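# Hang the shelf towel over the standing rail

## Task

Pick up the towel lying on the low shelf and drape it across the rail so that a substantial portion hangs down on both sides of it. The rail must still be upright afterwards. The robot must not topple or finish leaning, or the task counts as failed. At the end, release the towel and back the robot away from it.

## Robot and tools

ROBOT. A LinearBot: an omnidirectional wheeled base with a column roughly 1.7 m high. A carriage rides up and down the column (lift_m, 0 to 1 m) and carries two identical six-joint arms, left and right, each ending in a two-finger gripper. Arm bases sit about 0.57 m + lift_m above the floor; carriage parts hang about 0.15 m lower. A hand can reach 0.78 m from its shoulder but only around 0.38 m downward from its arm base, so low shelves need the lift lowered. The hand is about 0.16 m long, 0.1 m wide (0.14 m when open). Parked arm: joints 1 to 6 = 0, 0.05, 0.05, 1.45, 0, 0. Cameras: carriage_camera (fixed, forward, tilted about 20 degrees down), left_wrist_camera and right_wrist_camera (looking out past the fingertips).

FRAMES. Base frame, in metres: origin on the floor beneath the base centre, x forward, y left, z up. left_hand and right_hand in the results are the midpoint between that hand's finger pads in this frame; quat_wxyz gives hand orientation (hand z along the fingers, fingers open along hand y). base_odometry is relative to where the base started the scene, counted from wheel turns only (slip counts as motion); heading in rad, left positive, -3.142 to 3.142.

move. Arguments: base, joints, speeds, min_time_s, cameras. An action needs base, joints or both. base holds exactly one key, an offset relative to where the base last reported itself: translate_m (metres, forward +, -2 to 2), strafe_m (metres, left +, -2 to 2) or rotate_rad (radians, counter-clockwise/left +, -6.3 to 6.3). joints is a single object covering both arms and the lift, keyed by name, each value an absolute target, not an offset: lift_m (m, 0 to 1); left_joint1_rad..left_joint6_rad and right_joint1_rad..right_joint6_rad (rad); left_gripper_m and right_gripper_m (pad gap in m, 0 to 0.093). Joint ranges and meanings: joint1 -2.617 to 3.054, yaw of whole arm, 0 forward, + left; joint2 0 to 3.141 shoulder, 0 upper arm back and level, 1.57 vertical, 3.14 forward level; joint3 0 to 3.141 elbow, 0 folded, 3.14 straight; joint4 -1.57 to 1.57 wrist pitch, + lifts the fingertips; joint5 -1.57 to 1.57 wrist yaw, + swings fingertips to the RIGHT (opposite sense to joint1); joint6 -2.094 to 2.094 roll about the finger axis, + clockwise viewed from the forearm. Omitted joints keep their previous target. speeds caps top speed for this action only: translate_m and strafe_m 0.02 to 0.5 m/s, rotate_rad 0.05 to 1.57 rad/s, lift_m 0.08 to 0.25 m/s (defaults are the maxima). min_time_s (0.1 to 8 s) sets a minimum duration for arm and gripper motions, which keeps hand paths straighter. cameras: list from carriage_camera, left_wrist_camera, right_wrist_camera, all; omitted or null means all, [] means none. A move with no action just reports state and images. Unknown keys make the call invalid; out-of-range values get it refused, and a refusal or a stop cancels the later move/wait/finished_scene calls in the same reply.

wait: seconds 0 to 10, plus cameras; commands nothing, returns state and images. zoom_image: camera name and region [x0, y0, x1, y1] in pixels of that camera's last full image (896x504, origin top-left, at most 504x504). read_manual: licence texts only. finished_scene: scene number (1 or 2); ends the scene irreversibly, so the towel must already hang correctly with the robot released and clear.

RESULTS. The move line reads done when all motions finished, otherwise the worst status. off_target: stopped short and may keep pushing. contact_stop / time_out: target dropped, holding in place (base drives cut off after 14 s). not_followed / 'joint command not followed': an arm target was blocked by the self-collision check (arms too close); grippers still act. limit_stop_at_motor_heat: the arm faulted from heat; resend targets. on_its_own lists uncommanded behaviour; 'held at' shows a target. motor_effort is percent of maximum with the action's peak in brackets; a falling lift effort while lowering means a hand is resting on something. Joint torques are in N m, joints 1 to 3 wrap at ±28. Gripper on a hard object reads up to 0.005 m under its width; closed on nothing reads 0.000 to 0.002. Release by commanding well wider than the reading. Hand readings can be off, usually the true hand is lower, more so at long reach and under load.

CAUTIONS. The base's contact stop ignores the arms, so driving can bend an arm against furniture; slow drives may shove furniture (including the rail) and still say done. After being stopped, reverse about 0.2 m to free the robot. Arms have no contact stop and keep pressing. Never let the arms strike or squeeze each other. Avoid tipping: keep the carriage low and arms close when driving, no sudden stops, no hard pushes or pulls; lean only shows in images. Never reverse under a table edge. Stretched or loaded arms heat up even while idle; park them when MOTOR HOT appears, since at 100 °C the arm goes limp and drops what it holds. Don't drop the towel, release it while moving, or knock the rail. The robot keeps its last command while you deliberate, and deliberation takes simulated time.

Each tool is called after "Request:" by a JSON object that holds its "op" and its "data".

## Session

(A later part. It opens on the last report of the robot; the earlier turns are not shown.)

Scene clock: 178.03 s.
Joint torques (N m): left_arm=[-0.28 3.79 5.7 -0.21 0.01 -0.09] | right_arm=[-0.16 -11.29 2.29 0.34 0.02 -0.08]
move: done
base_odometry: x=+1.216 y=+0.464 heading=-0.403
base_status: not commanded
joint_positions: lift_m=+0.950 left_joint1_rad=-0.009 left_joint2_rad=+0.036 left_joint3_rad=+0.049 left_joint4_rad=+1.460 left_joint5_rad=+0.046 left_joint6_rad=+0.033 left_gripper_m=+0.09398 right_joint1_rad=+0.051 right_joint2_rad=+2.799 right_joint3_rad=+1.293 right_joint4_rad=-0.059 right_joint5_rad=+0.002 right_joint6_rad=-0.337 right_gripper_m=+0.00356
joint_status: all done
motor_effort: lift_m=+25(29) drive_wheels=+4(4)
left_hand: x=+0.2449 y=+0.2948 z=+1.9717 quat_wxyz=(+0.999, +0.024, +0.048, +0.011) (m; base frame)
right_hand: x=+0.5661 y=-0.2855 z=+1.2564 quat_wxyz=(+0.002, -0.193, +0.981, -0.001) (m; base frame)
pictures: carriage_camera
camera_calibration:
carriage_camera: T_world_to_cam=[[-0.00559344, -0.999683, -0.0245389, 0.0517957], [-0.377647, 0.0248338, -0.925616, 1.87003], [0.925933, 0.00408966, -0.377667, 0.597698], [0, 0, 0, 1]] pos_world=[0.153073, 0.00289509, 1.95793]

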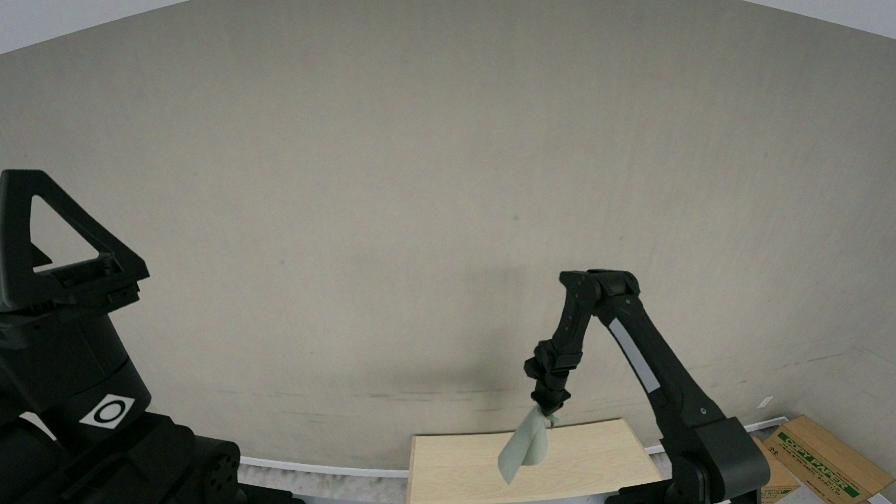

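Request:
{"op": "move", "data": {"base": {"translate_m": -0.6}, "speeds": {"translate_m": 0.25}, "cameras": ["carriage_camera"]}}

Request:
{"op": "move", "data": {"base": {"rotate_rad": 1.4365}, "joints": {"lift_m": 0.75}, "speeds": {"rotate_rad": 0.5, "lift_m": 0.15}, "cameras": ["carriage_camera"]}}

Scene clock: 193.77 s.
Joint torques (N m): left_arm=[-0.24 3.92 5.74 -0.2 0.01 -0.06] | right_arm=[-0.2 -11.47 2.33 0.32 0.02 -0.09]
move: done
base_odometry: x=+0.665 y=+0.700 heading=-0.403
base_status: done
joint_positions: lift_m=+0.950 left_joint1_rad=-0.009 left_joint2_rad=+0.036 left_joint3_rad=+0.049 left_joint4_rad=+1.460 left_joint5_rad=+0.046 left_joint6_rad=+0.033 left_gripper_m=+0.09398 right_joint1_rad=+0.051 right_joint2_rad=+2.799 right_joint3_rad=+1.293 right_joint4_rad=-0.058 right_joint5_rad=+0.002 right_joint6_rad=-0.337 right_gripper_m=+0.00356
joint_status: not commanded
motor_effort: lift_m=+25(25) drive_wheels=+0(13)
left_hand: x=+0.2450 y=+0.2948 z=+1.9717 quat_wxyz=(+0.998, +0.024, +0.048, +0.011) (m; base frame)
right_hand: x=+0.5663 y=-0.2855 z=+1.2564 quat_wxyz=(+0.003, -0.193, +0.981, -0.001) (m; base frame)
pictures: carriage_camera
camera_calibration:
carriage_camera: T_world_to_cam=[[-0.00559344, -0.999683, -0.0245389, 0.0517957], [-0.377647, 0.0248338, -0.925616, 1.87003], [0.925933, 0.00408966, -0.377667, 0.597698], [0, 0, 0, 1]] pos_world=[0.153073, 0.00289509, 1.95793]

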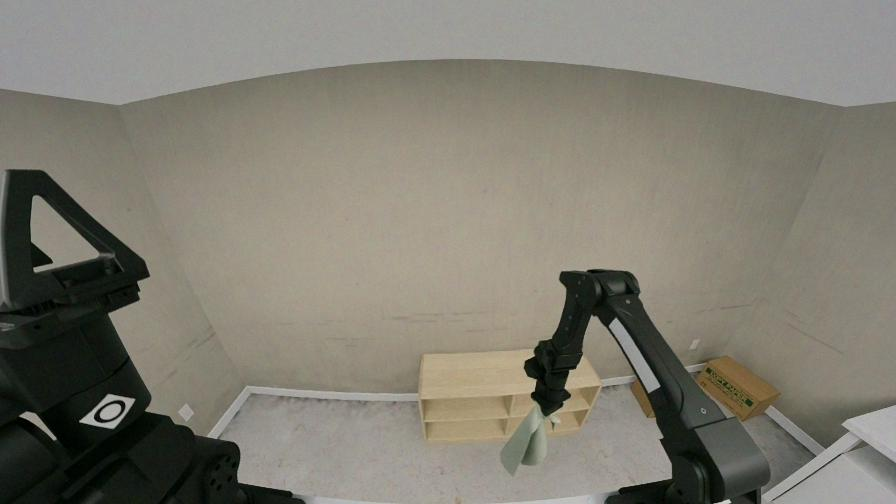

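Scene clock: 197.57 s.
Joint torques (N m): left_arm=[-0.27 3.89 5.6 -0.23 0 -0.07] | right_arm=[-0.32 -11.55 2.32 0.35 0.02 -0.08]
move: done
base_odometry: x=+0.665 y=+0.700 heading=+1.033
base_status: done
joint_positions: lift_m=+0.750 left_joint1_rad=-0.009 left_joint2_rad=+0.036 left_joint3_rad=+0.050 left_joint4_rad=+1.460 left_joint5_rad=+0.046 left_joint6_rad=+0.033 left_gripper_m=+0.09398 right_joint1_rad=+0.052 right_joint2_rad=+2.801 right_joint3_rad=+1.293 right_joint4_rad=-0.058 right_joint5_rad=+0.002 right_joint6_rad=-0.337 right_gripper_m=+0.00356
joint_status: all done
motor_effort: lift_m=+20(20) drive_wheels=+7(11)
left_hand: x=+0.2449 y=+0.2948 z=+1.7724 quat_wxyz=(+0.999, +0.024, +0.048, +0.011) (m; base frame)
right_hand: x=+0.5659 y=-0.2851 z=+1.0567 quat_wxyz=(+0.002, -0.194, +0.981, -0.001) (m; base frame)
pictures: carriage_camera
camera_calibration:
carriage_camera: T_world_to_cam=[[-0.00559344, -0.999683, -0.0245389, 0.0469027], [-0.377647, 0.0248338, -0.925616, 1.68546], [0.925933, 0.00408966, -0.377667, 0.522391], [0, 0, 0, 1]] pos_world=[0.153073, 0.00289509, 1.75853]

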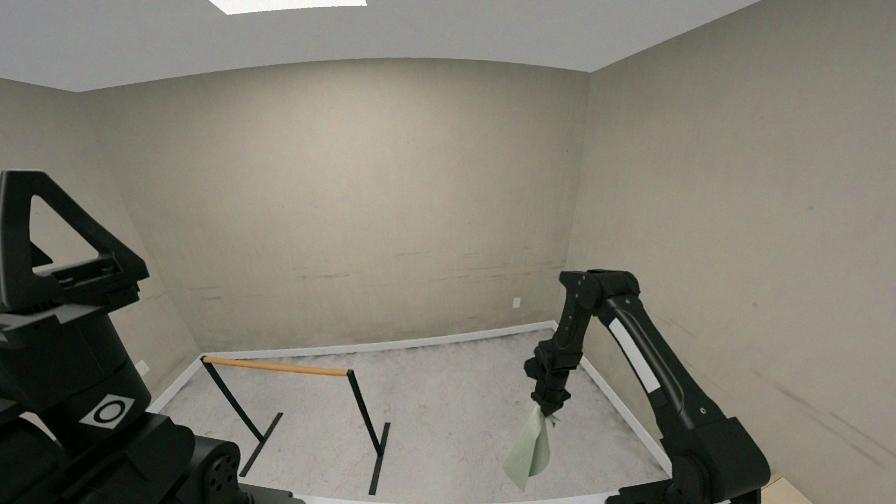

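Request:
{"op": "move", "data": {"base": {"rotate_rad": -0.022}, "cameras": []}}

Request:
{"op": "move", "data": {"base": {"strafe_m": 1.2}, "speeds": {"strafe_m": 0.3}, "cameras": ["carriage_camera", "right_wrist_camera"]}}

Scene clock: 204.20 s.
Joint torques (N m): left_arm=[-0.31 3.86 5.68 -0.22 -0.01 -0.1] | right_arm=[0.02 -11.63 2.26 0.32 0.02 -0.06]
move: done
base_odometry: x=+0.665 y=+0.700 heading=+1.010
base_status: done
joint_positions: lift_m=+0.750 left_joint1_rad=-0.009 left_joint2_rad=+0.036 left_joint3_rad=+0.050 left_joint4_rad=+1.460 left_joint5_rad=+0.046 left_joint6_rad=+0.033 left_gripper_m=+0.09398 right_joint1_rad=+0.050 right_joint2_rad=+2.801 right_joint3_rad=+1.293 right_joint4_rad=-0.058 right_joint5_rad=+0.002 right_joint6_rad=-0.337 right_gripper_m=+0.00356
joint_status: not commanded
motor_effort: lift_m=+20(20) drive_wheels=+5(7)
left_hand: x=+0.2449 y=+0.2948 z=+1.7724 quat_wxyz=(+0.999, +0.024, +0.048, +0.011) (m; base frame)
right_hand: x=+0.5659 y=-0.2860 z=+1.0567 quat_wxyz=(+0.002, -0.192, +0.981, -0.001) (m; base frame)
pictures: none
No camera images: "cameras" was empty.

Scene clock: 210.03 s.
Joint torques (N m): left_arm=[-0.34 3.93 5.65 -0.2 0.01 -0.08] | right_arm=[-0.23 -11.59 2.33 0.33 0.03 -0.07]
move: done
base_odometry: x=-0.353 y=+1.337 heading=+1.011
base_status: done
joint_positions: lift_m=+0.750 left_joint1_rad=-0.009 left_joint2_rad=+0.036 left_joint3_rad=+0.050 left_joint4_rad=+1.460 left_joint5_rad=+0.046 left_joint6_rad=+0.033 left_gripper_m=+0.09398 right_joint1_rad=+0.052 right_joint2_rad=+2.801 right_joint3_rad=+1.293 right_joint4_rad=-0.058 right_joint5_rad=+0.002 right_joint6_rad=-0.338 right_gripper_m=+0.00356
joint_status: not commanded
motor_effort: lift_m=+20(20) drive_wheels=-6(18)
left_hand: x=+0.2449 y=+0.2948 z=+1.7724 quat_wxyz=(+0.999, +0.024, +0.048, +0.011) (m; base frame)
right_hand: x=+0.5659 y=-0.2852 z=+1.0567 quat_wxyz=(+0.002, -0.194, +0.981, -0.001) (m; base frame)
pictures: carriage_camera, right_wrist_camera
camera_calibration:
carriage_camera: T_world_to_cam=[[-0.00559344, -0.999683, -0.0245389, 0.0469027], [-0.377647, 0.0248338, -0.925616, 1.68546], [0.925933, 0.00408966, -0.377667, 0.522391], [0, 0, 0, 1]] pos_world=[0.153073, 0.00289509, 1.75853]
right_wrist_camera: T_world_to_cam=[[0.358995, -0.931682, -0.0556001, -0.40077], [-0.754436, -0.32474, 0.570413, -0.256433], [-0.549499, -0.162829, -0.819474, 1.25708], [0, 0, 0, 1]] pos_world=[0.641178, -0.251974, 1.15414]

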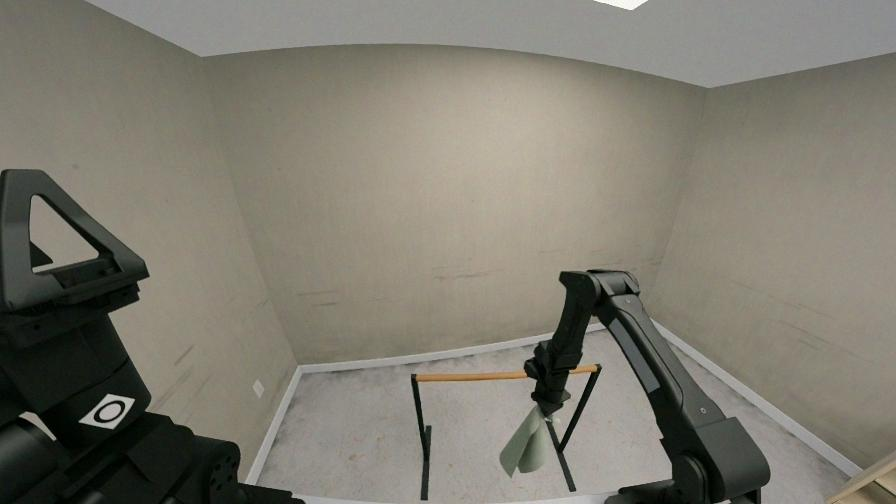

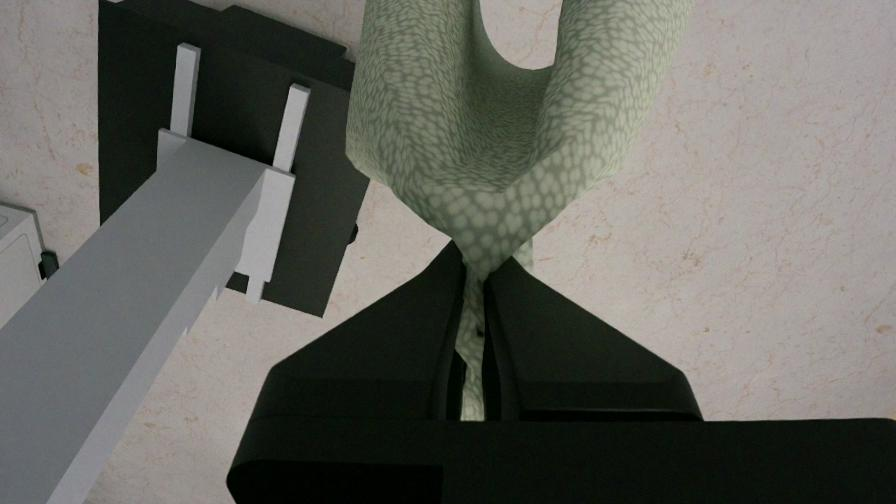

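Request:
{"op": "move", "data": {"base": {"strafe_m": -0.2}, "joints": {"right_joint2_rad": 2.904, "right_joint3_rad": 1.665, "right_joint4_rad": -0.681, "right_joint1_rad": 0.052, "right_joint5_rad": 0, "right_joint6_rad": -0.35, "lift_m": 0.73}, "speeds": {"strafe_m": 0.25}, "min_time_s": 2, "cameras": ["carriage_camera"]}}

Request:
{"op": "zoom_image", "data": {"camera": "carriage_camera", "region": [380, 260, 700, 504]}}

Scene clock: 238.70 s.
Joint torques (N m): left_arm=[-0.29 3.9 5.67 -0.19 0.01 -0.08] | right_arm=[0.17 -11.38 4.19 -0.53 0.01 -0.06]
move: done
base_odometry: x=-0.183 y=+1.231 heading=+1.013
base_status: done
joint_positions: lift_m=+0.730 left_joint1_rad=-0.008 left_joint2_rad=+0.036 left_joint3_rad=+0.050 left_joint4_rad=+1.460 left_joint5_rad=+0.046 left_joint6_rad=+0.033 left_gripper_m=+0.09398 right_joint1_rad=+0.048 right_joint2_rad=+2.877 right_joint3_rad=+1.652 right_joint4_rad=-0.663 right_joint5_rad=+0.002 right_joint6_rad=-0.338 right_gripper_m=+0.00356
joint_status: all done
motor_effort: lift_m=+20(21) drive_wheels=+7(14)
left_hand: x=+0.2449 y=+0.2948 z=+1.7524 quat_wxyz=(+0.999, +0.024, +0.048, +0.011) (m; base frame)
right_hand: x=+0.5581 y=-0.2870 z=+1.0601 quat_wxyz=(-0.156, -0.189, +0.969, +0.022) (m; base frame)
pictures: carriage_camera
camera_calibration:
carriage_camera: T_world_to_cam=[[-0.00559344, -0.999683, -0.0245389, 0.0464115], [-0.377647, 0.0248338, -0.925616, 1.66693], [0.925933, 0.00408966, -0.377667, 0.514831], [0, 0, 0, 1]] pos_world=[0.153073, 0.00289509, 1.73851]

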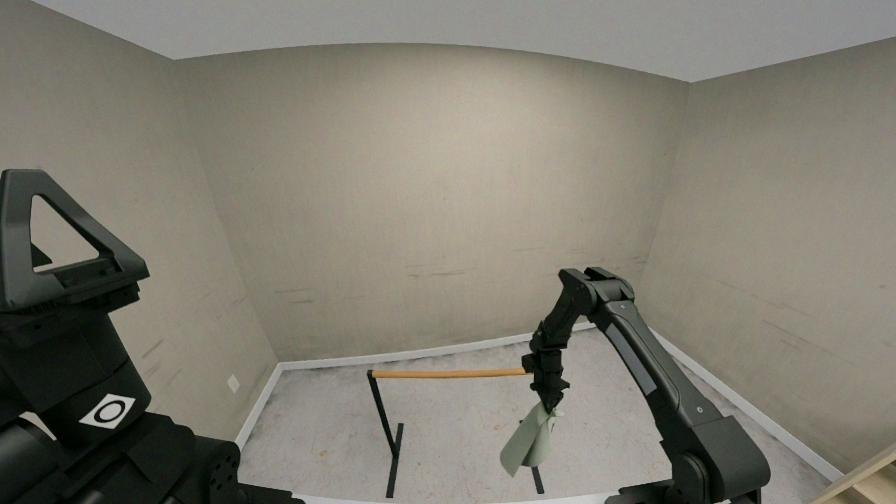

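Scaled by 1.575 from the camera's 896x504 image, which has a finer 1280x720 frame.

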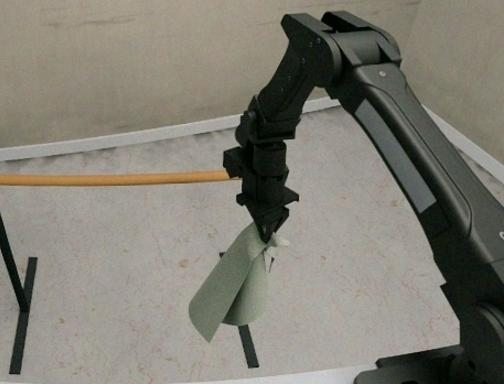

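Request:
{"op": "move", "data": {"base": {"translate_m": 0.3}, "speeds": {"translate_m": 0.15}, "cameras": ["carriage_camera", "right_wrist_camera"]}}

Scene clock: 245.87 s.
Joint torques (N m): left_arm=[-0.31 3.88 5.65 -0.21 0.01 -0.08] | right_arm=[0.14 -11.22 4.16 -0.53 0.02 -0.07]
move: done
base_odometry: x=-0.024 y=+1.485 heading=+1.012
base_status: done
joint_positions: lift_m=+0.730 left_joint1_rad=-0.008 left_joint2_rad=+0.036 left_joint3_rad=+0.050 left_joint4_rad=+1.461 left_joint5_rad=+0.046 left_joint6_rad=+0.033 left_gripper_m=+0.09398 right_joint1_rad=+0.048 right_joint2_rad=+2.878 right_joint3_rad=+1.652 right_joint4_rad=-0.671 right_joint5_rad=+0.002 right_joint6_rad=-0.338 right_gripper_m=+0.00356
joint_status: not commanded
motor_effort: lift_m=+20(20) drive_wheels=-4(11)
left_hand: x=+0.2447 y=+0.2948 z=+1.7524 quat_wxyz=(+0.999, +0.024, +0.048, +0.011) (m; base frame)
right_hand: x=+0.5563 y=-0.2871 z=+1.0606 quat_wxyz=(-0.160, -0.189, +0.969, +0.023) (m; base frame)
pictures: carriage_camera, right_wrist_camera
camera_calibration:
carriage_camera: T_world_to_cam=[[-0.00559344, -0.999683, -0.0245389, 0.0464115], [-0.377647, 0.0248338, -0.925616, 1.66693], [0.925933, 0.00408966, -0.377667, 0.514831], [0, 0, 0, 1]] pos_world=[0.153073, 0.00289509, 1.73851]
right_wrist_camera: T_world_to_cam=[[0.320322, -0.934845, -0.153162, -0.274795], [-0.529366, -0.310726, 0.789443, -0.620058], [-0.785598, -0.171797, -0.594408, 1.14478], [0, 0, 0, 1]] pos_world=[0.659123, -0.252889, 1.12788]

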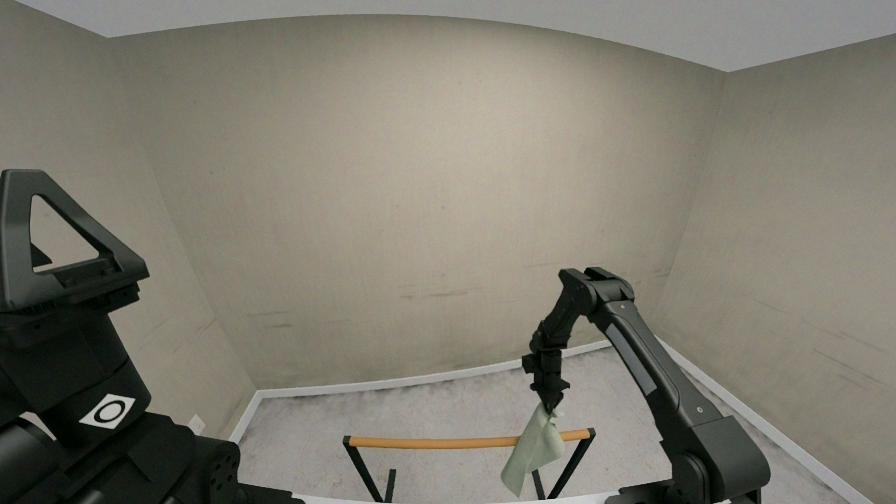

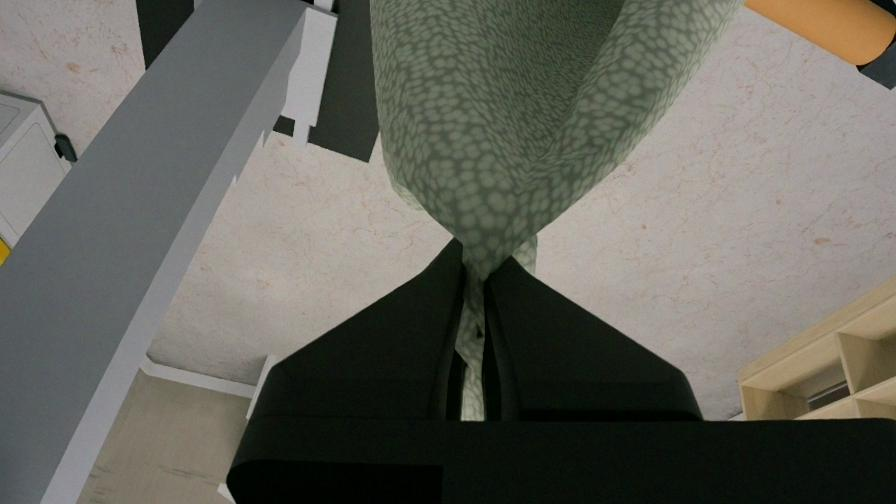

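Request:
{"op": "move", "data": {"base": {"translate_m": 0.12}, "speeds": {"translate_m": 0.1}, "cameras": ["carriage_camera", "right_wrist_camera"]}}

Scene clock: 256.03 s.
Joint torques (N m): left_arm=[-0.36 3.93 5.75 -0.22 0.01 -0.07] | right_arm=[0.21 -11.29 4.22 -0.46 0.02 -0.07]
move: done
base_odometry: x=+0.040 y=+1.587 heading=+1.011
base_status: done
joint_positions: lift_m=+0.730 left_joint1_rad=-0.008 left_joint2_rad=+0.036 left_joint3_rad=+0.050 left_joint4_rad=+1.461 left_joint5_rad=+0.046 left_joint6_rad=+0.033 left_gripper_m=+0.09398 right_joint1_rad=+0.048 right_joint2_rad=+2.878 right_joint3_rad=+1.652 right_joint4_rad=-0.674 right_joint5_rad=+0.002 right_joint6_rad=-0.338 right_gripper_m=+0.00356
joint_status: not commanded
motor_effort: lift_m=+20(20) drive_wheels=+5(13)
left_hand: x=+0.2446 y=+0.2948 z=+1.7524 quat_wxyz=(+0.999, +0.024, +0.047, +0.011) (m; base frame)
right_hand: x=+0.5555 y=-0.2870 z=+1.0609 quat_wxyz=(-0.162, -0.189, +0.968, +0.023) (m; base frame)
pictures: carriage_camera, right_wrist_camera
camera_calibration:
carriage_camera: T_world_to_cam=[[-0.00559344, -0.999683, -0.0245389, 0.0464115], [-0.377647, 0.0248338, -0.925616, 1.66693], [0.925933, 0.00408966, -0.377667, 0.514831], [0, 0, 0, 1]] pos_world=[0.153073, 0.00289509, 1.73851]
right_wrist_camera: T_world_to_cam=[[0.320211, -0.934745, -0.154001, -0.273461], [-0.526839, -0.310812, 0.791098, -0.623783], [-0.787341, -0.172184, -0.591986, 1.14266], [0, 0, 0, 1]] pos_world=[0.658598, -0.252746, 1.1278]

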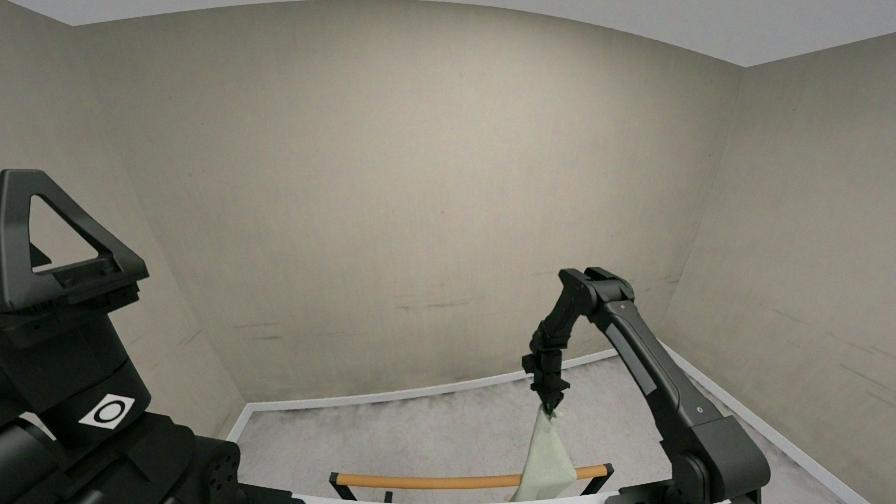

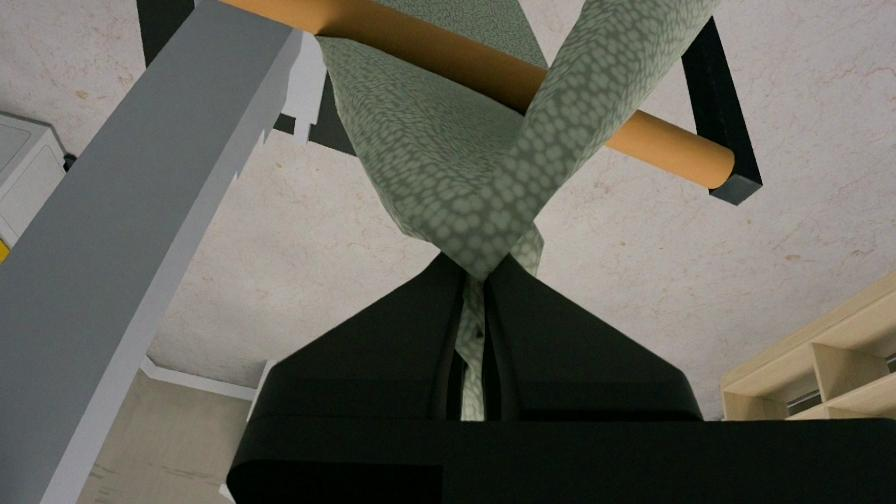

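Request:
{"op": "zoom_image", "data": {"camera": "right_wrist_camera", "region": [260, 0, 764, 284]}}

Request:
{"op": "zoom_image", "data": {"camera": "carriage_camera", "region": [440, 360, 640, 504]}}

Scaled by 1.000.

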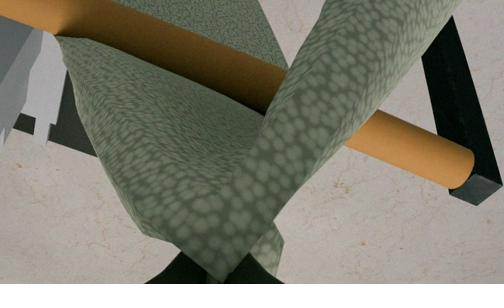

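Scaled by 2.520 from the camera's 896x504 image, which has a finer 1280x720 frame.

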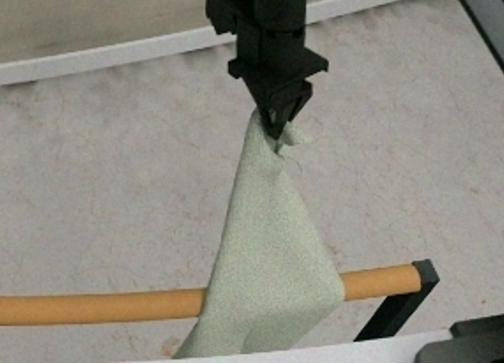

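Request:
{"op": "move", "data": {"joints": {"lift_m": 0.5}, "speeds": {"lift_m": 0.1}, "cameras": ["carriage_camera", "right_wrist_camera"]}}

Scene clock: 280.50 s.
Joint torques (N m): left_arm=[-0.35 3.96 5.74 -0.23 0 -0.08] | right_arm=[0.12 -12.04 3.7 -0.47 0.03 -0.07]
move: done
base_odometry: x=+0.040 y=+1.587 heading=+1.011
base_status: not commanded
joint_positions: lift_m=+0.500 left_joint1_rad=-0.008 left_joint2_rad=+0.036 left_joint3_rad=+0.050 left_joint4_rad=+1.461 left_joint5_rad=+0.046 left_joint6_rad=+0.033 left_gripper_m=+0.09398 right_joint1_rad=+0.048 right_joint2_rad=+2.886 right_joint3_rad=+1.656 right_joint4_rad=-0.676 right_joint5_rad=+0.002 right_joint6_rad=-0.338 right_gripper_m=+0.00356
joint_status: all done
motor_effort: lift_m=+20(20) drive_wheels=-4(5)
left_hand: x=+0.2446 y=+0.2948 z=+1.5224 quat_wxyz=(+0.999, +0.024, +0.047, +0.011) (m; base frame)
right_hand: x=+0.5534 y=-0.2871 z=+0.8285 quat_wxyz=(-0.165, -0.189, +0.968, +0.023) (m; base frame)
pictures: carriage_camera, right_wrist_camera
camera_calibration:
carriage_camera: T_world_to_cam=[[-0.00559344, -0.999683, -0.0245389, 0.0407671], [-0.377647, 0.0248338, -0.925616, 1.45402], [0.925933, 0.00408966, -0.377667, 0.427962], [0, 0, 0, 1]] pos_world=[0.153073, 0.00289509, 1.50849]
right_wrist_camera: T_world_to_cam=[[0.319089, -0.934799, -0.155989, -0.306406], [-0.521098, -0.310535, 0.795, -0.447447], [-0.791606, -0.17239, -0.58621, 1.00093], [0, 0, 0, 1]] pos_world=[0.656948, -0.252826, 0.894679]

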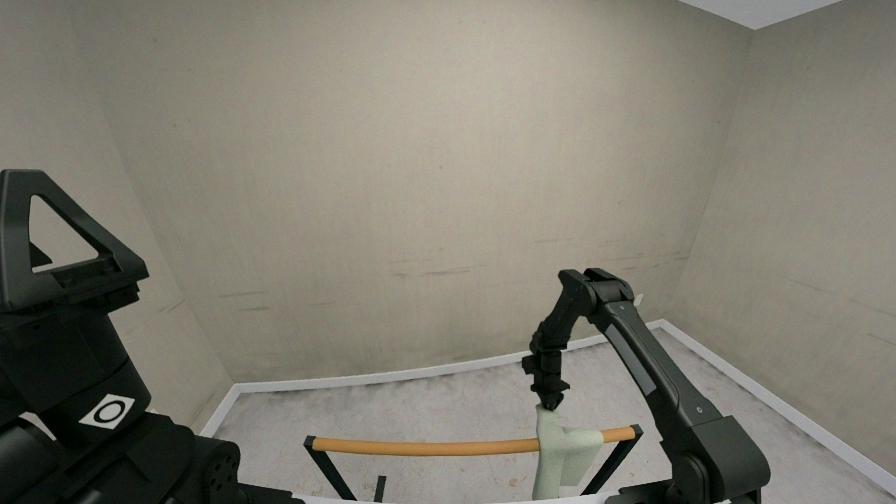

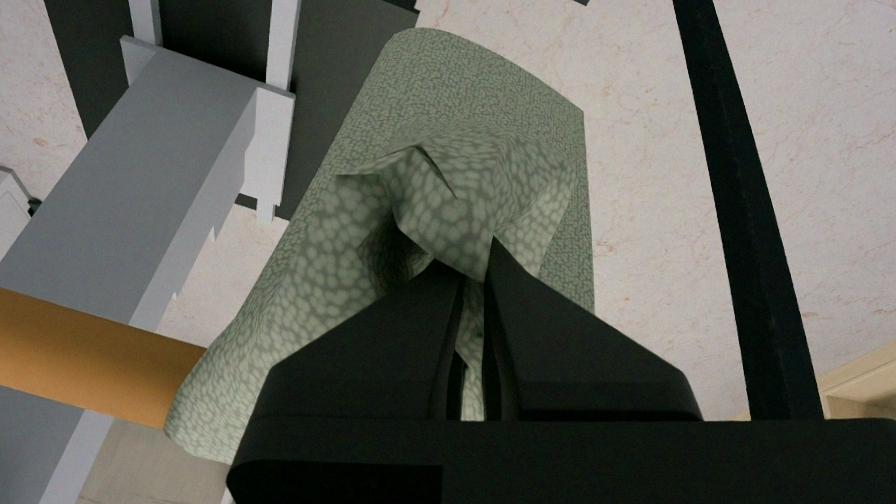

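Request:
{"op": "move", "data": {"joints": {"lift_m": 0.36}, "speeds": {"lift_m": 0.1}, "cameras": ["carriage_camera", "right_wrist_camera"]}}

Request:
{"op": "zoom_image", "data": {"camera": "carriage_camera", "region": [440, 360, 680, 504]}}

Scene clock: 287.77 s.
Joint torques (N m): left_arm=[-0.31 3.96 5.67 -0.21 -0.01 -0.1] | right_arm=[0.16 -12.1 3.54 -0.43 0.02 -0.07]
move: done
base_odometry: x=+0.040 y=+1.587 heading=+1.011
base_status: not commanded
joint_positions: lift_m=+0.360 left_joint1_rad=-0.008 left_joint2_rad=+0.036 left_joint3_rad=+0.050 left_joint4_rad=+1.461 left_joint5_rad=+0.046 left_joint6_rad=+0.033 left_gripper_m=+0.09398 right_joint1_rad=+0.048 right_joint2_rad=+2.889 right_joint3_rad=+1.658 right_joint4_rad=-0.683 right_joint5_rad=+0.002 right_joint6_rad=-0.338 right_gripper_m=+0.00356
joint_status: all done
motor_effort: lift_m=+20(21) drive_wheels=-4(5)
left_hand: x=+0.2446 y=+0.2948 z=+1.3824 quat_wxyz=(+0.999, +0.024, +0.047, +0.011) (m; base frame)
right_hand: x=+0.5517 y=-0.2872 z=+0.6883 quat_wxyz=(-0.169, -0.189, +0.967, +0.024) (m; base frame)
pictures: carriage_camera, right_wrist_camera
camera_calibration:
carriage_camera: T_world_to_cam=[[-0.00559344, -0.999683, -0.0245389, 0.0373315], [-0.377647, 0.0248338, -0.925616, 1.32443], [0.925933, 0.00408966, -0.377667, 0.375086], [0, 0, 0, 1]] pos_world=[0.153073, 0.00289509, 1.36849]
right_wrist_camera: T_world_to_cam=[[0.317892, -0.934857, -0.158072, -0.325714], [-0.515024, -0.310241, 0.799063, -0.343013], [-0.79605, -0.172605, -0.580097, 0.91554], [0, 0, 0, 1]] pos_world=[0.655698, -0.252886, 0.753704]

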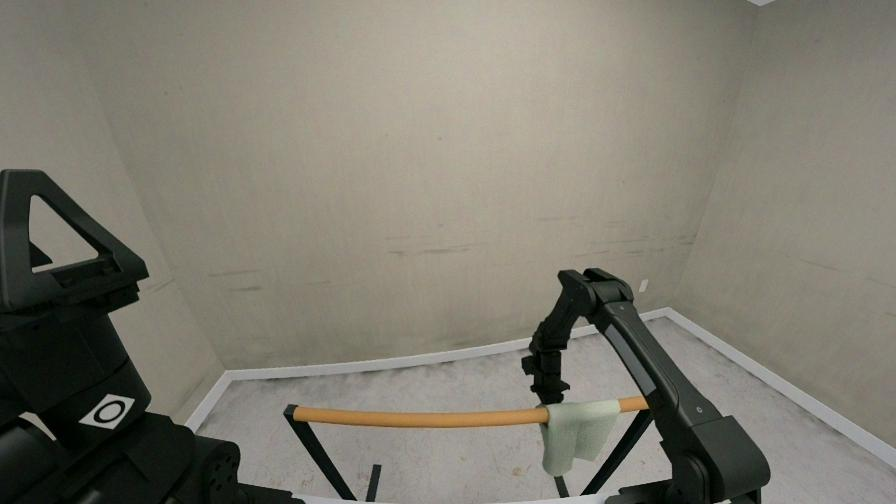

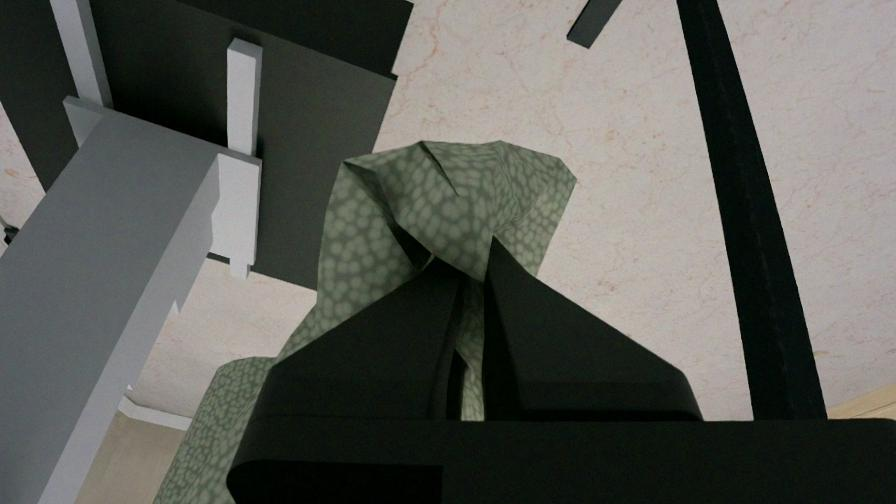

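Scaled by 2.100 from the camera's 896x504 image, which has a finer 1280x720 frame.

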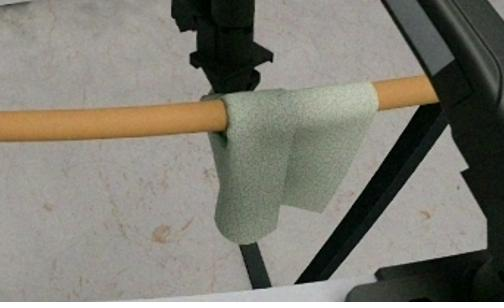

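Request:
{"op": "move", "data": {"joints": {"lift_m": 0.27}, "speeds": {"lift_m": 0.08}, "cameras": ["carriage_camera", "right_wrist_camera"]}}

Request:
{"op": "zoom_image", "data": {"camera": "carriage_camera", "region": [440, 350, 680, 504]}}

Scene clock: 294.50 s.
Joint torques (N m): left_arm=[-0.35 3.86 5.61 -0.21 0.01 -0.07] | right_arm=[0.14 -12.29 3.48 -0.4 0.03 -0.07]
move: done
base_odometry: x=+0.040 y=+1.587 heading=+1.011
base_status: not commanded
joint_positions: lift_m=+0.270 left_joint1_rad=-0.008 left_joint2_rad=+0.036 left_joint3_rad=+0.050 left_joint4_rad=+1.461 left_joint5_rad=+0.046 left_joint6_rad=+0.033 left_gripper_m=+0.09398 right_joint1_rad=+0.048 right_joint2_rad=+2.890 right_joint3_rad=+1.660 right_joint4_rad=-0.684 right_joint5_rad=+0.002 right_joint6_rad=-0.338 right_gripper_m=+0.00356
joint_status: all done
motor_effort: lift_m=+20(20) drive_wheels=+5(5)
left_hand: x=+0.2446 y=+0.2948 z=+1.2924 quat_wxyz=(+0.999, +0.024, +0.047, +0.011) (m; base frame)
right_hand: x=+0.5517 y=-0.2872 z=+0.5982 quat_wxyz=(-0.169, -0.189, +0.967, +0.024) (m; base frame)
pictures: carriage_camera, right_wrist_camera
camera_calibration:
carriage_camera: T_world_to_cam=[[-0.00559344, -0.999683, -0.0245389, 0.0351247], [-0.377647, 0.0248338, -0.925616, 1.24119], [0.925933, 0.00408966, -0.377667, 0.341122], [0, 0, 0, 1]] pos_world=[0.153073, 0.00289509, 1.27856]
right_wrist_camera: T_world_to_cam=[[0.317832, -0.93486, -0.158176, -0.339886], [-0.514719, -0.310227, 0.799264, -0.271235], [-0.796271, -0.172616, -0.57979, 0.863241], [0, 0, 0, 1]] pos_world=[0.65579, -0.252882, 0.663525]

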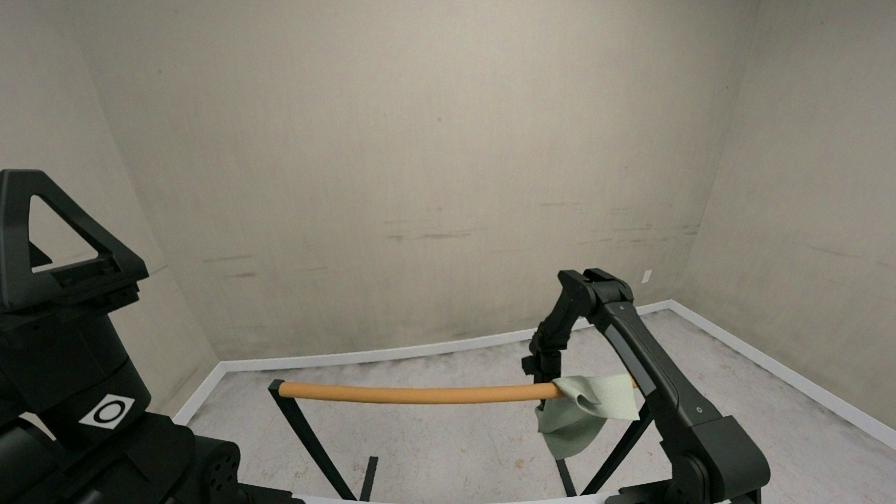

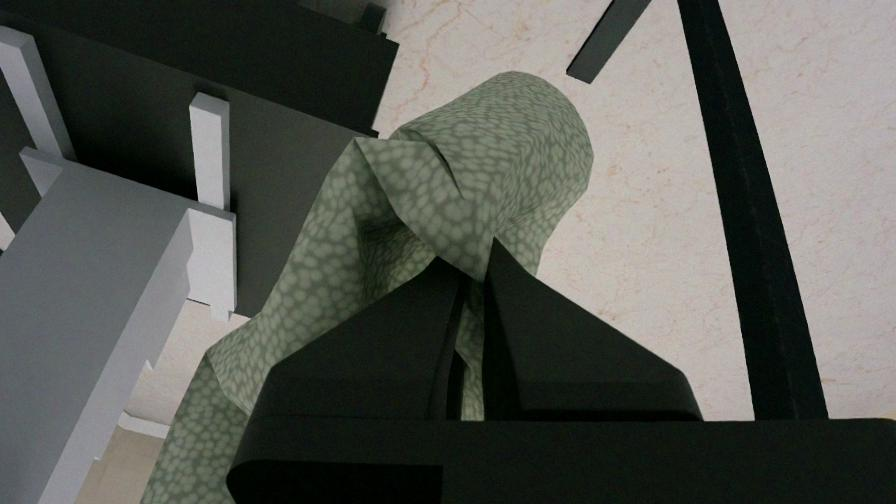

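Scaled by 2.100 from the camera's 896x504 image, which has a finer 1280x720 frame.

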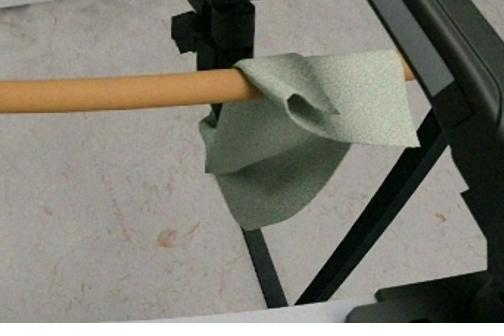

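Request:
{"op": "zoom_image", "data": {"camera": "carriage_camera", "region": [500, 350, 660, 470]}}

Scaled by 3.150 from the camera's 896x504 image, which has a finer 1280x720 frame.

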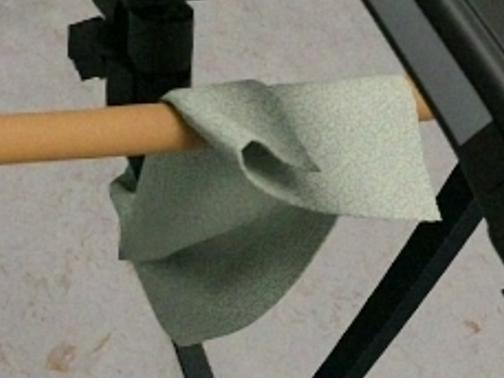

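Request:
{"op": "move", "data": {"joints": {"lift_m": 0.98}, "speeds": {"lift_m": 0.15}, "cameras": ["carriage_camera"]}}

Request:
{"op": "zoom_image", "data": {"camera": "carriage_camera", "region": [460, 380, 660, 504]}}

Scene clock: 324.33 s.
Joint torques (N m): left_arm=[-0.36 3.82 5.71 -0.23 -0.01 -0.09] | right_arm=[0.17 -12.67 3.38 -0.41 0.03 -0.08]
move: done
base_odometry: x=+0.040 y=+1.587 heading=+1.011
base_status: not commanded
joint_positions: lift_m=+0.980 left_joint1_rad=-0.008 left_joint2_rad=+0.036 left_joint3_rad=+0.050 left_joint4_rad=+1.461 left_joint5_rad=+0.046 left_joint6_rad=+0.033 left_gripper_m=+0.09398 right_joint1_rad=+0.048 right_joint2_rad=+2.894 right_joint3_rad=+1.661 right_joint4_rad=-0.683 right_joint5_rad=+0.002 right_joint6_rad=-0.338 right_gripper_m=+0.00355
joint_status: all done
motor_effort: lift_m=+24(30) drive_wheels=+5(5)
left_hand: x=+0.2446 y=+0.2948 z=+2.0018 quat_wxyz=(+0.999, +0.024, +0.047, +0.011) (m; base frame)
right_hand: x=+0.5510 y=-0.2873 z=+1.3064 quat_wxyz=(-0.170, -0.189, +0.967, +0.024) (m; base frame)
pictures: carriage_camera
camera_calibration:
carriage_camera: T_world_to_cam=[[-0.00559344, -0.999683, -0.0245389, 0.0525319], [-0.377647, 0.0248338, -0.925616, 1.8978], [0.925933, 0.00408966, -0.377667, 0.609028], [0, 0, 0, 1]] pos_world=[0.153073, 0.00289509, 1.98793]

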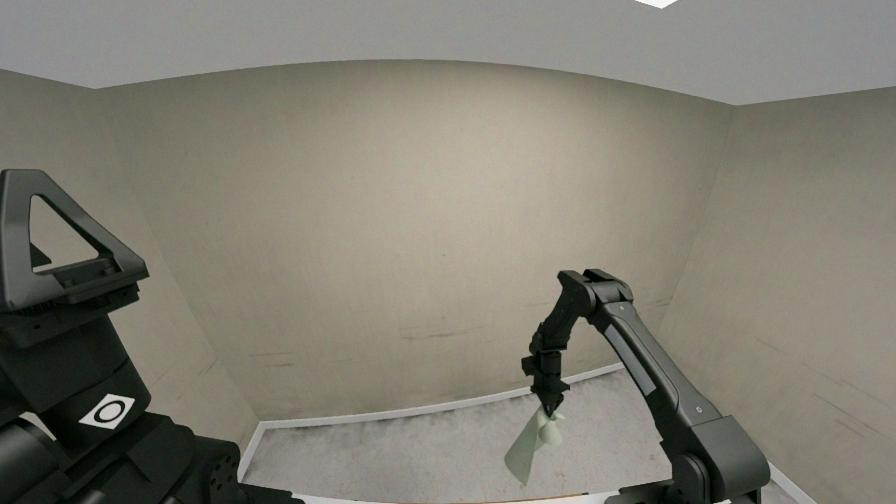

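Scaled by 2.520 from the camera's 896x504 image, which has a finer 1280x720 frame.

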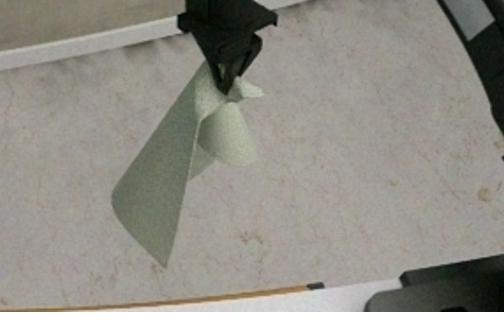

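Request:
{"op": "move", "data": {"joints": {"right_joint2_rad": 2.744, "right_joint3_rad": 0.901, "right_joint4_rad": 1.057, "right_joint1_rad": 0.052, "right_joint5_rad": 0, "right_joint6_rad": -0.35}, "min_time_s": 3, "cameras": ["carriage_camera", "right_wrist_camera"]}}

Scene clock: 343.43 s.
Joint torques (N m): left_arm=[-0.32 3.97 5.59 -0.23 0 -0.09] | right_arm=[0.13 -14.54 0.62 1.76 0.03 -0.06]
move: done
base_odometry: x=+0.040 y=+1.587 heading=+1.011
base_status: not commanded
joint_positions: lift_m=+0.980 left_joint1_rad=-0.008 left_joint2_rad=+0.036 left_joint3_rad=+0.050 left_joint4_rad=+1.461 left_joint5_rad=+0.046 left_joint6_rad=+0.033 left_gripper_m=+0.09398 right_joint1_rad=+0.048 right_joint2_rad=+2.781 right_joint3_rad=+0.906 right_joint4_rad=+1.038 right_joint5_rad=+0.002 right_joint6_rad=-0.338 right_gripper_m=+0.00355
joint_status: all done
motor_effort: lift_m=+25(25) drive_wheels=+5(5)
left_hand: x=+0.2446 y=+0.2948 z=+2.0018 quat_wxyz=(+0.999, +0.024, +0.047, +0.011) (m; base frame)
right_hand: x=+0.6358 y=-0.2832 z=+1.3431 quat_wxyz=(+0.355, -0.179, +0.916, -0.053) (m; base frame)
pictures: carriage_camera, right_wrist_camera
camera_calibration:
carriage_camera: T_world_to_cam=[[-0.00559344, -0.999683, -0.0245389, 0.0525319], [-0.377647, 0.0248338, -0.925616, 1.8978], [0.925933, 0.00408966, -0.377667, 0.609028], [0, 0, 0, 1]] pos_world=[0.153073, 0.00289509, 1.98793]
right_wrist_camera: T_world_to_cam=[[0.313674, -0.935083, 0.165013, -0.676528], [-0.939822, -0.330531, -0.086512, 0.632095], [0.135438, -0.127946, -0.98249, 1.32385], [0, 0, 0, 1]] pos_world=[0.626967, -0.254302, 1.46699]

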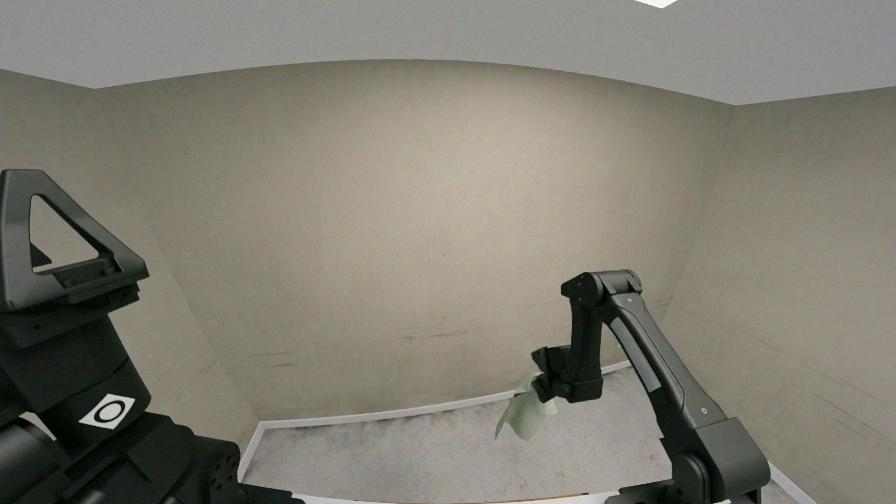

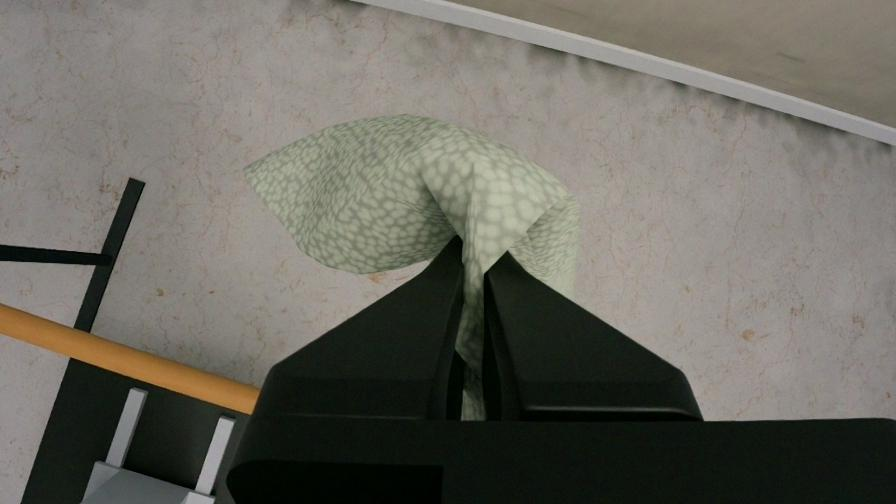

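Request:
{"op": "move", "data": {"joints": {"lift_m": 0.74}, "speeds": {"lift_m": 0.15}, "cameras": []}}

Request:
{"op": "move", "data": {"base": {"translate_m": -0.3}, "speeds": {"translate_m": 0.08}, "cameras": ["carriage_camera", "right_wrist_camera"]}}

Scene clock: 348.57 s.
Joint torques (N m): left_arm=[-0.34 3.85 5.64 -0.21 -0.01 -0.08] | right_arm=[0.14 -13.46 0.98 1.69 0.02 -0.05]
move: done
base_odometry: x=+0.040 y=+1.587 heading=+1.011
base_status: not commanded
joint_positions: lift_m=+0.740 left_joint1_rad=-0.008 left_joint2_rad=+0.036 left_joint3_rad=+0.050 left_joint4_rad=+1.461 left_joint5_rad=+0.046 left_joint6_rad=+0.033 left_gripper_m=+0.09398 right_joint1_rad=+0.048 right_joint2_rad=+2.767 right_joint3_rad=+0.904 right_joint4_rad=+1.048 right_joint5_rad=+0.002 right_joint6_rad=-0.338 right_gripper_m=+0.00355
joint_status: all done
motor_effort: lift_m=+19(20) drive_wheels=+5(5)
left_hand: x=+0.2446 y=+0.2948 z=+1.7624 quat_wxyz=(+0.999, +0.024, +0.047, +0.011) (m; base frame)
right_hand: x=+0.6416 y=-0.2829 z=+1.1108 quat_wxyz=(+0.365, -0.178, +0.912, -0.054) (m; base frame)
pictures: none
No camera images: "cameras" was empty.

Scene clock: 353.03 s.
Joint torques (N m): left_arm=[-0.4 3.89 5.65 -0.2 0 -0.09] | right_arm=[0.03 -13.26 0.96 1.72 0.03 -0.05]
move: done
base_odometry: x=-0.119 y=+1.332 heading=+1.011
base_status: done
joint_positions: lift_m=+0.740 left_joint1_rad=-0.008 left_joint2_rad=+0.036 left_joint3_rad=+0.050 left_joint4_rad=+1.461 left_joint5_rad=+0.046 left_joint6_rad=+0.033 left_gripper_m=+0.09398 right_joint1_rad=+0.049 right_joint2_rad=+2.767 right_joint3_rad=+0.904 right_joint4_rad=+1.048 right_joint5_rad=+0.002 right_joint6_rad=-0.338 right_gripper_m=+0.00355
joint_status: not commanded
motor_effort: lift_m=+20(20) drive_wheels=+0(12)
left_hand: x=+0.2447 y=+0.2948 z=+1.7624 quat_wxyz=(+0.999, +0.024, +0.048, +0.011) (m; base frame)
right_hand: x=+0.6416 y=-0.2826 z=+1.1108 quat_wxyz=(+0.365, -0.178, +0.912, -0.054) (m; base frame)
pictures: carriage_camera, right_wrist_camera
camera_calibration:
carriage_camera: T_world_to_cam=[[-0.00559344, -0.999683, -0.0245389, 0.0466571], [-0.377647, 0.0248338, -0.925616, 1.6762], [0.925933, 0.00408966, -0.377667, 0.518611], [0, 0, 0, 1]] pos_world=[0.153073, 0.00289509, 1.74852]
right_wrist_camera: T_world_to_cam=[[0.310545, -0.935031, 0.171108, -0.644221], [-0.937342, -0.331138, -0.108338, 0.640153], [0.15796, -0.126743, -0.979278, 1.07732], [0, 0, 0, 1]] pos_world=[0.629928, -0.253845, 1.23458]

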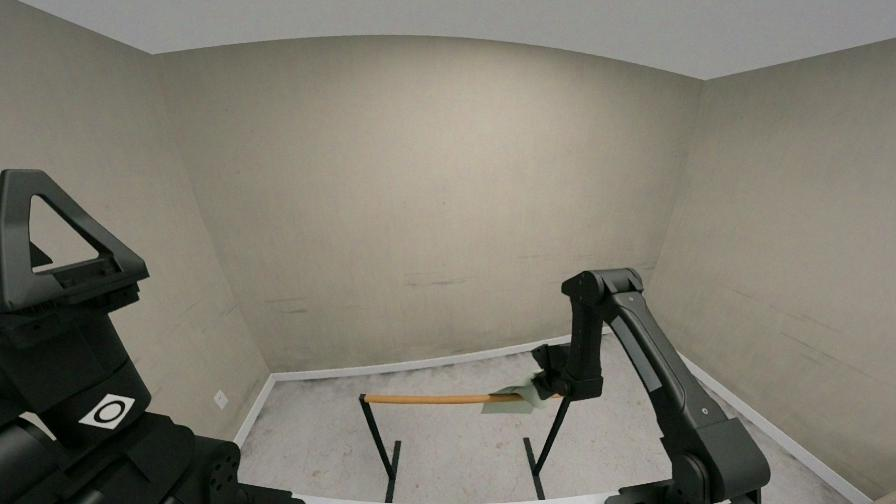

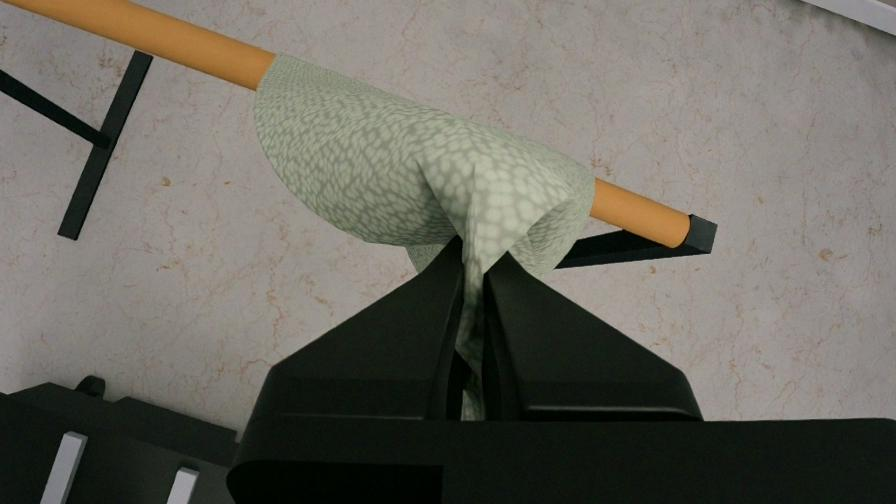

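Request:
{"op": "zoom_image", "data": {"camera": "right_wrist_camera", "region": [240, 40, 640, 290]}}

Request:
{"op": "zoom_image", "data": {"camera": "carriage_camera", "region": [460, 340, 620, 460]}}

Scaled by 1.260 from the camera's 896x504 image, which has a finer 1280x720 frame.

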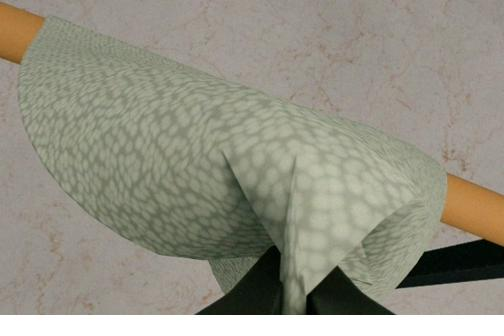

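Scaled by 3.150 from the camera's 896x504 image, which has a finer 1280x720 frame.

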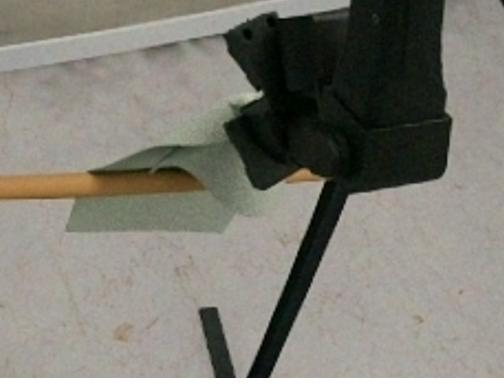

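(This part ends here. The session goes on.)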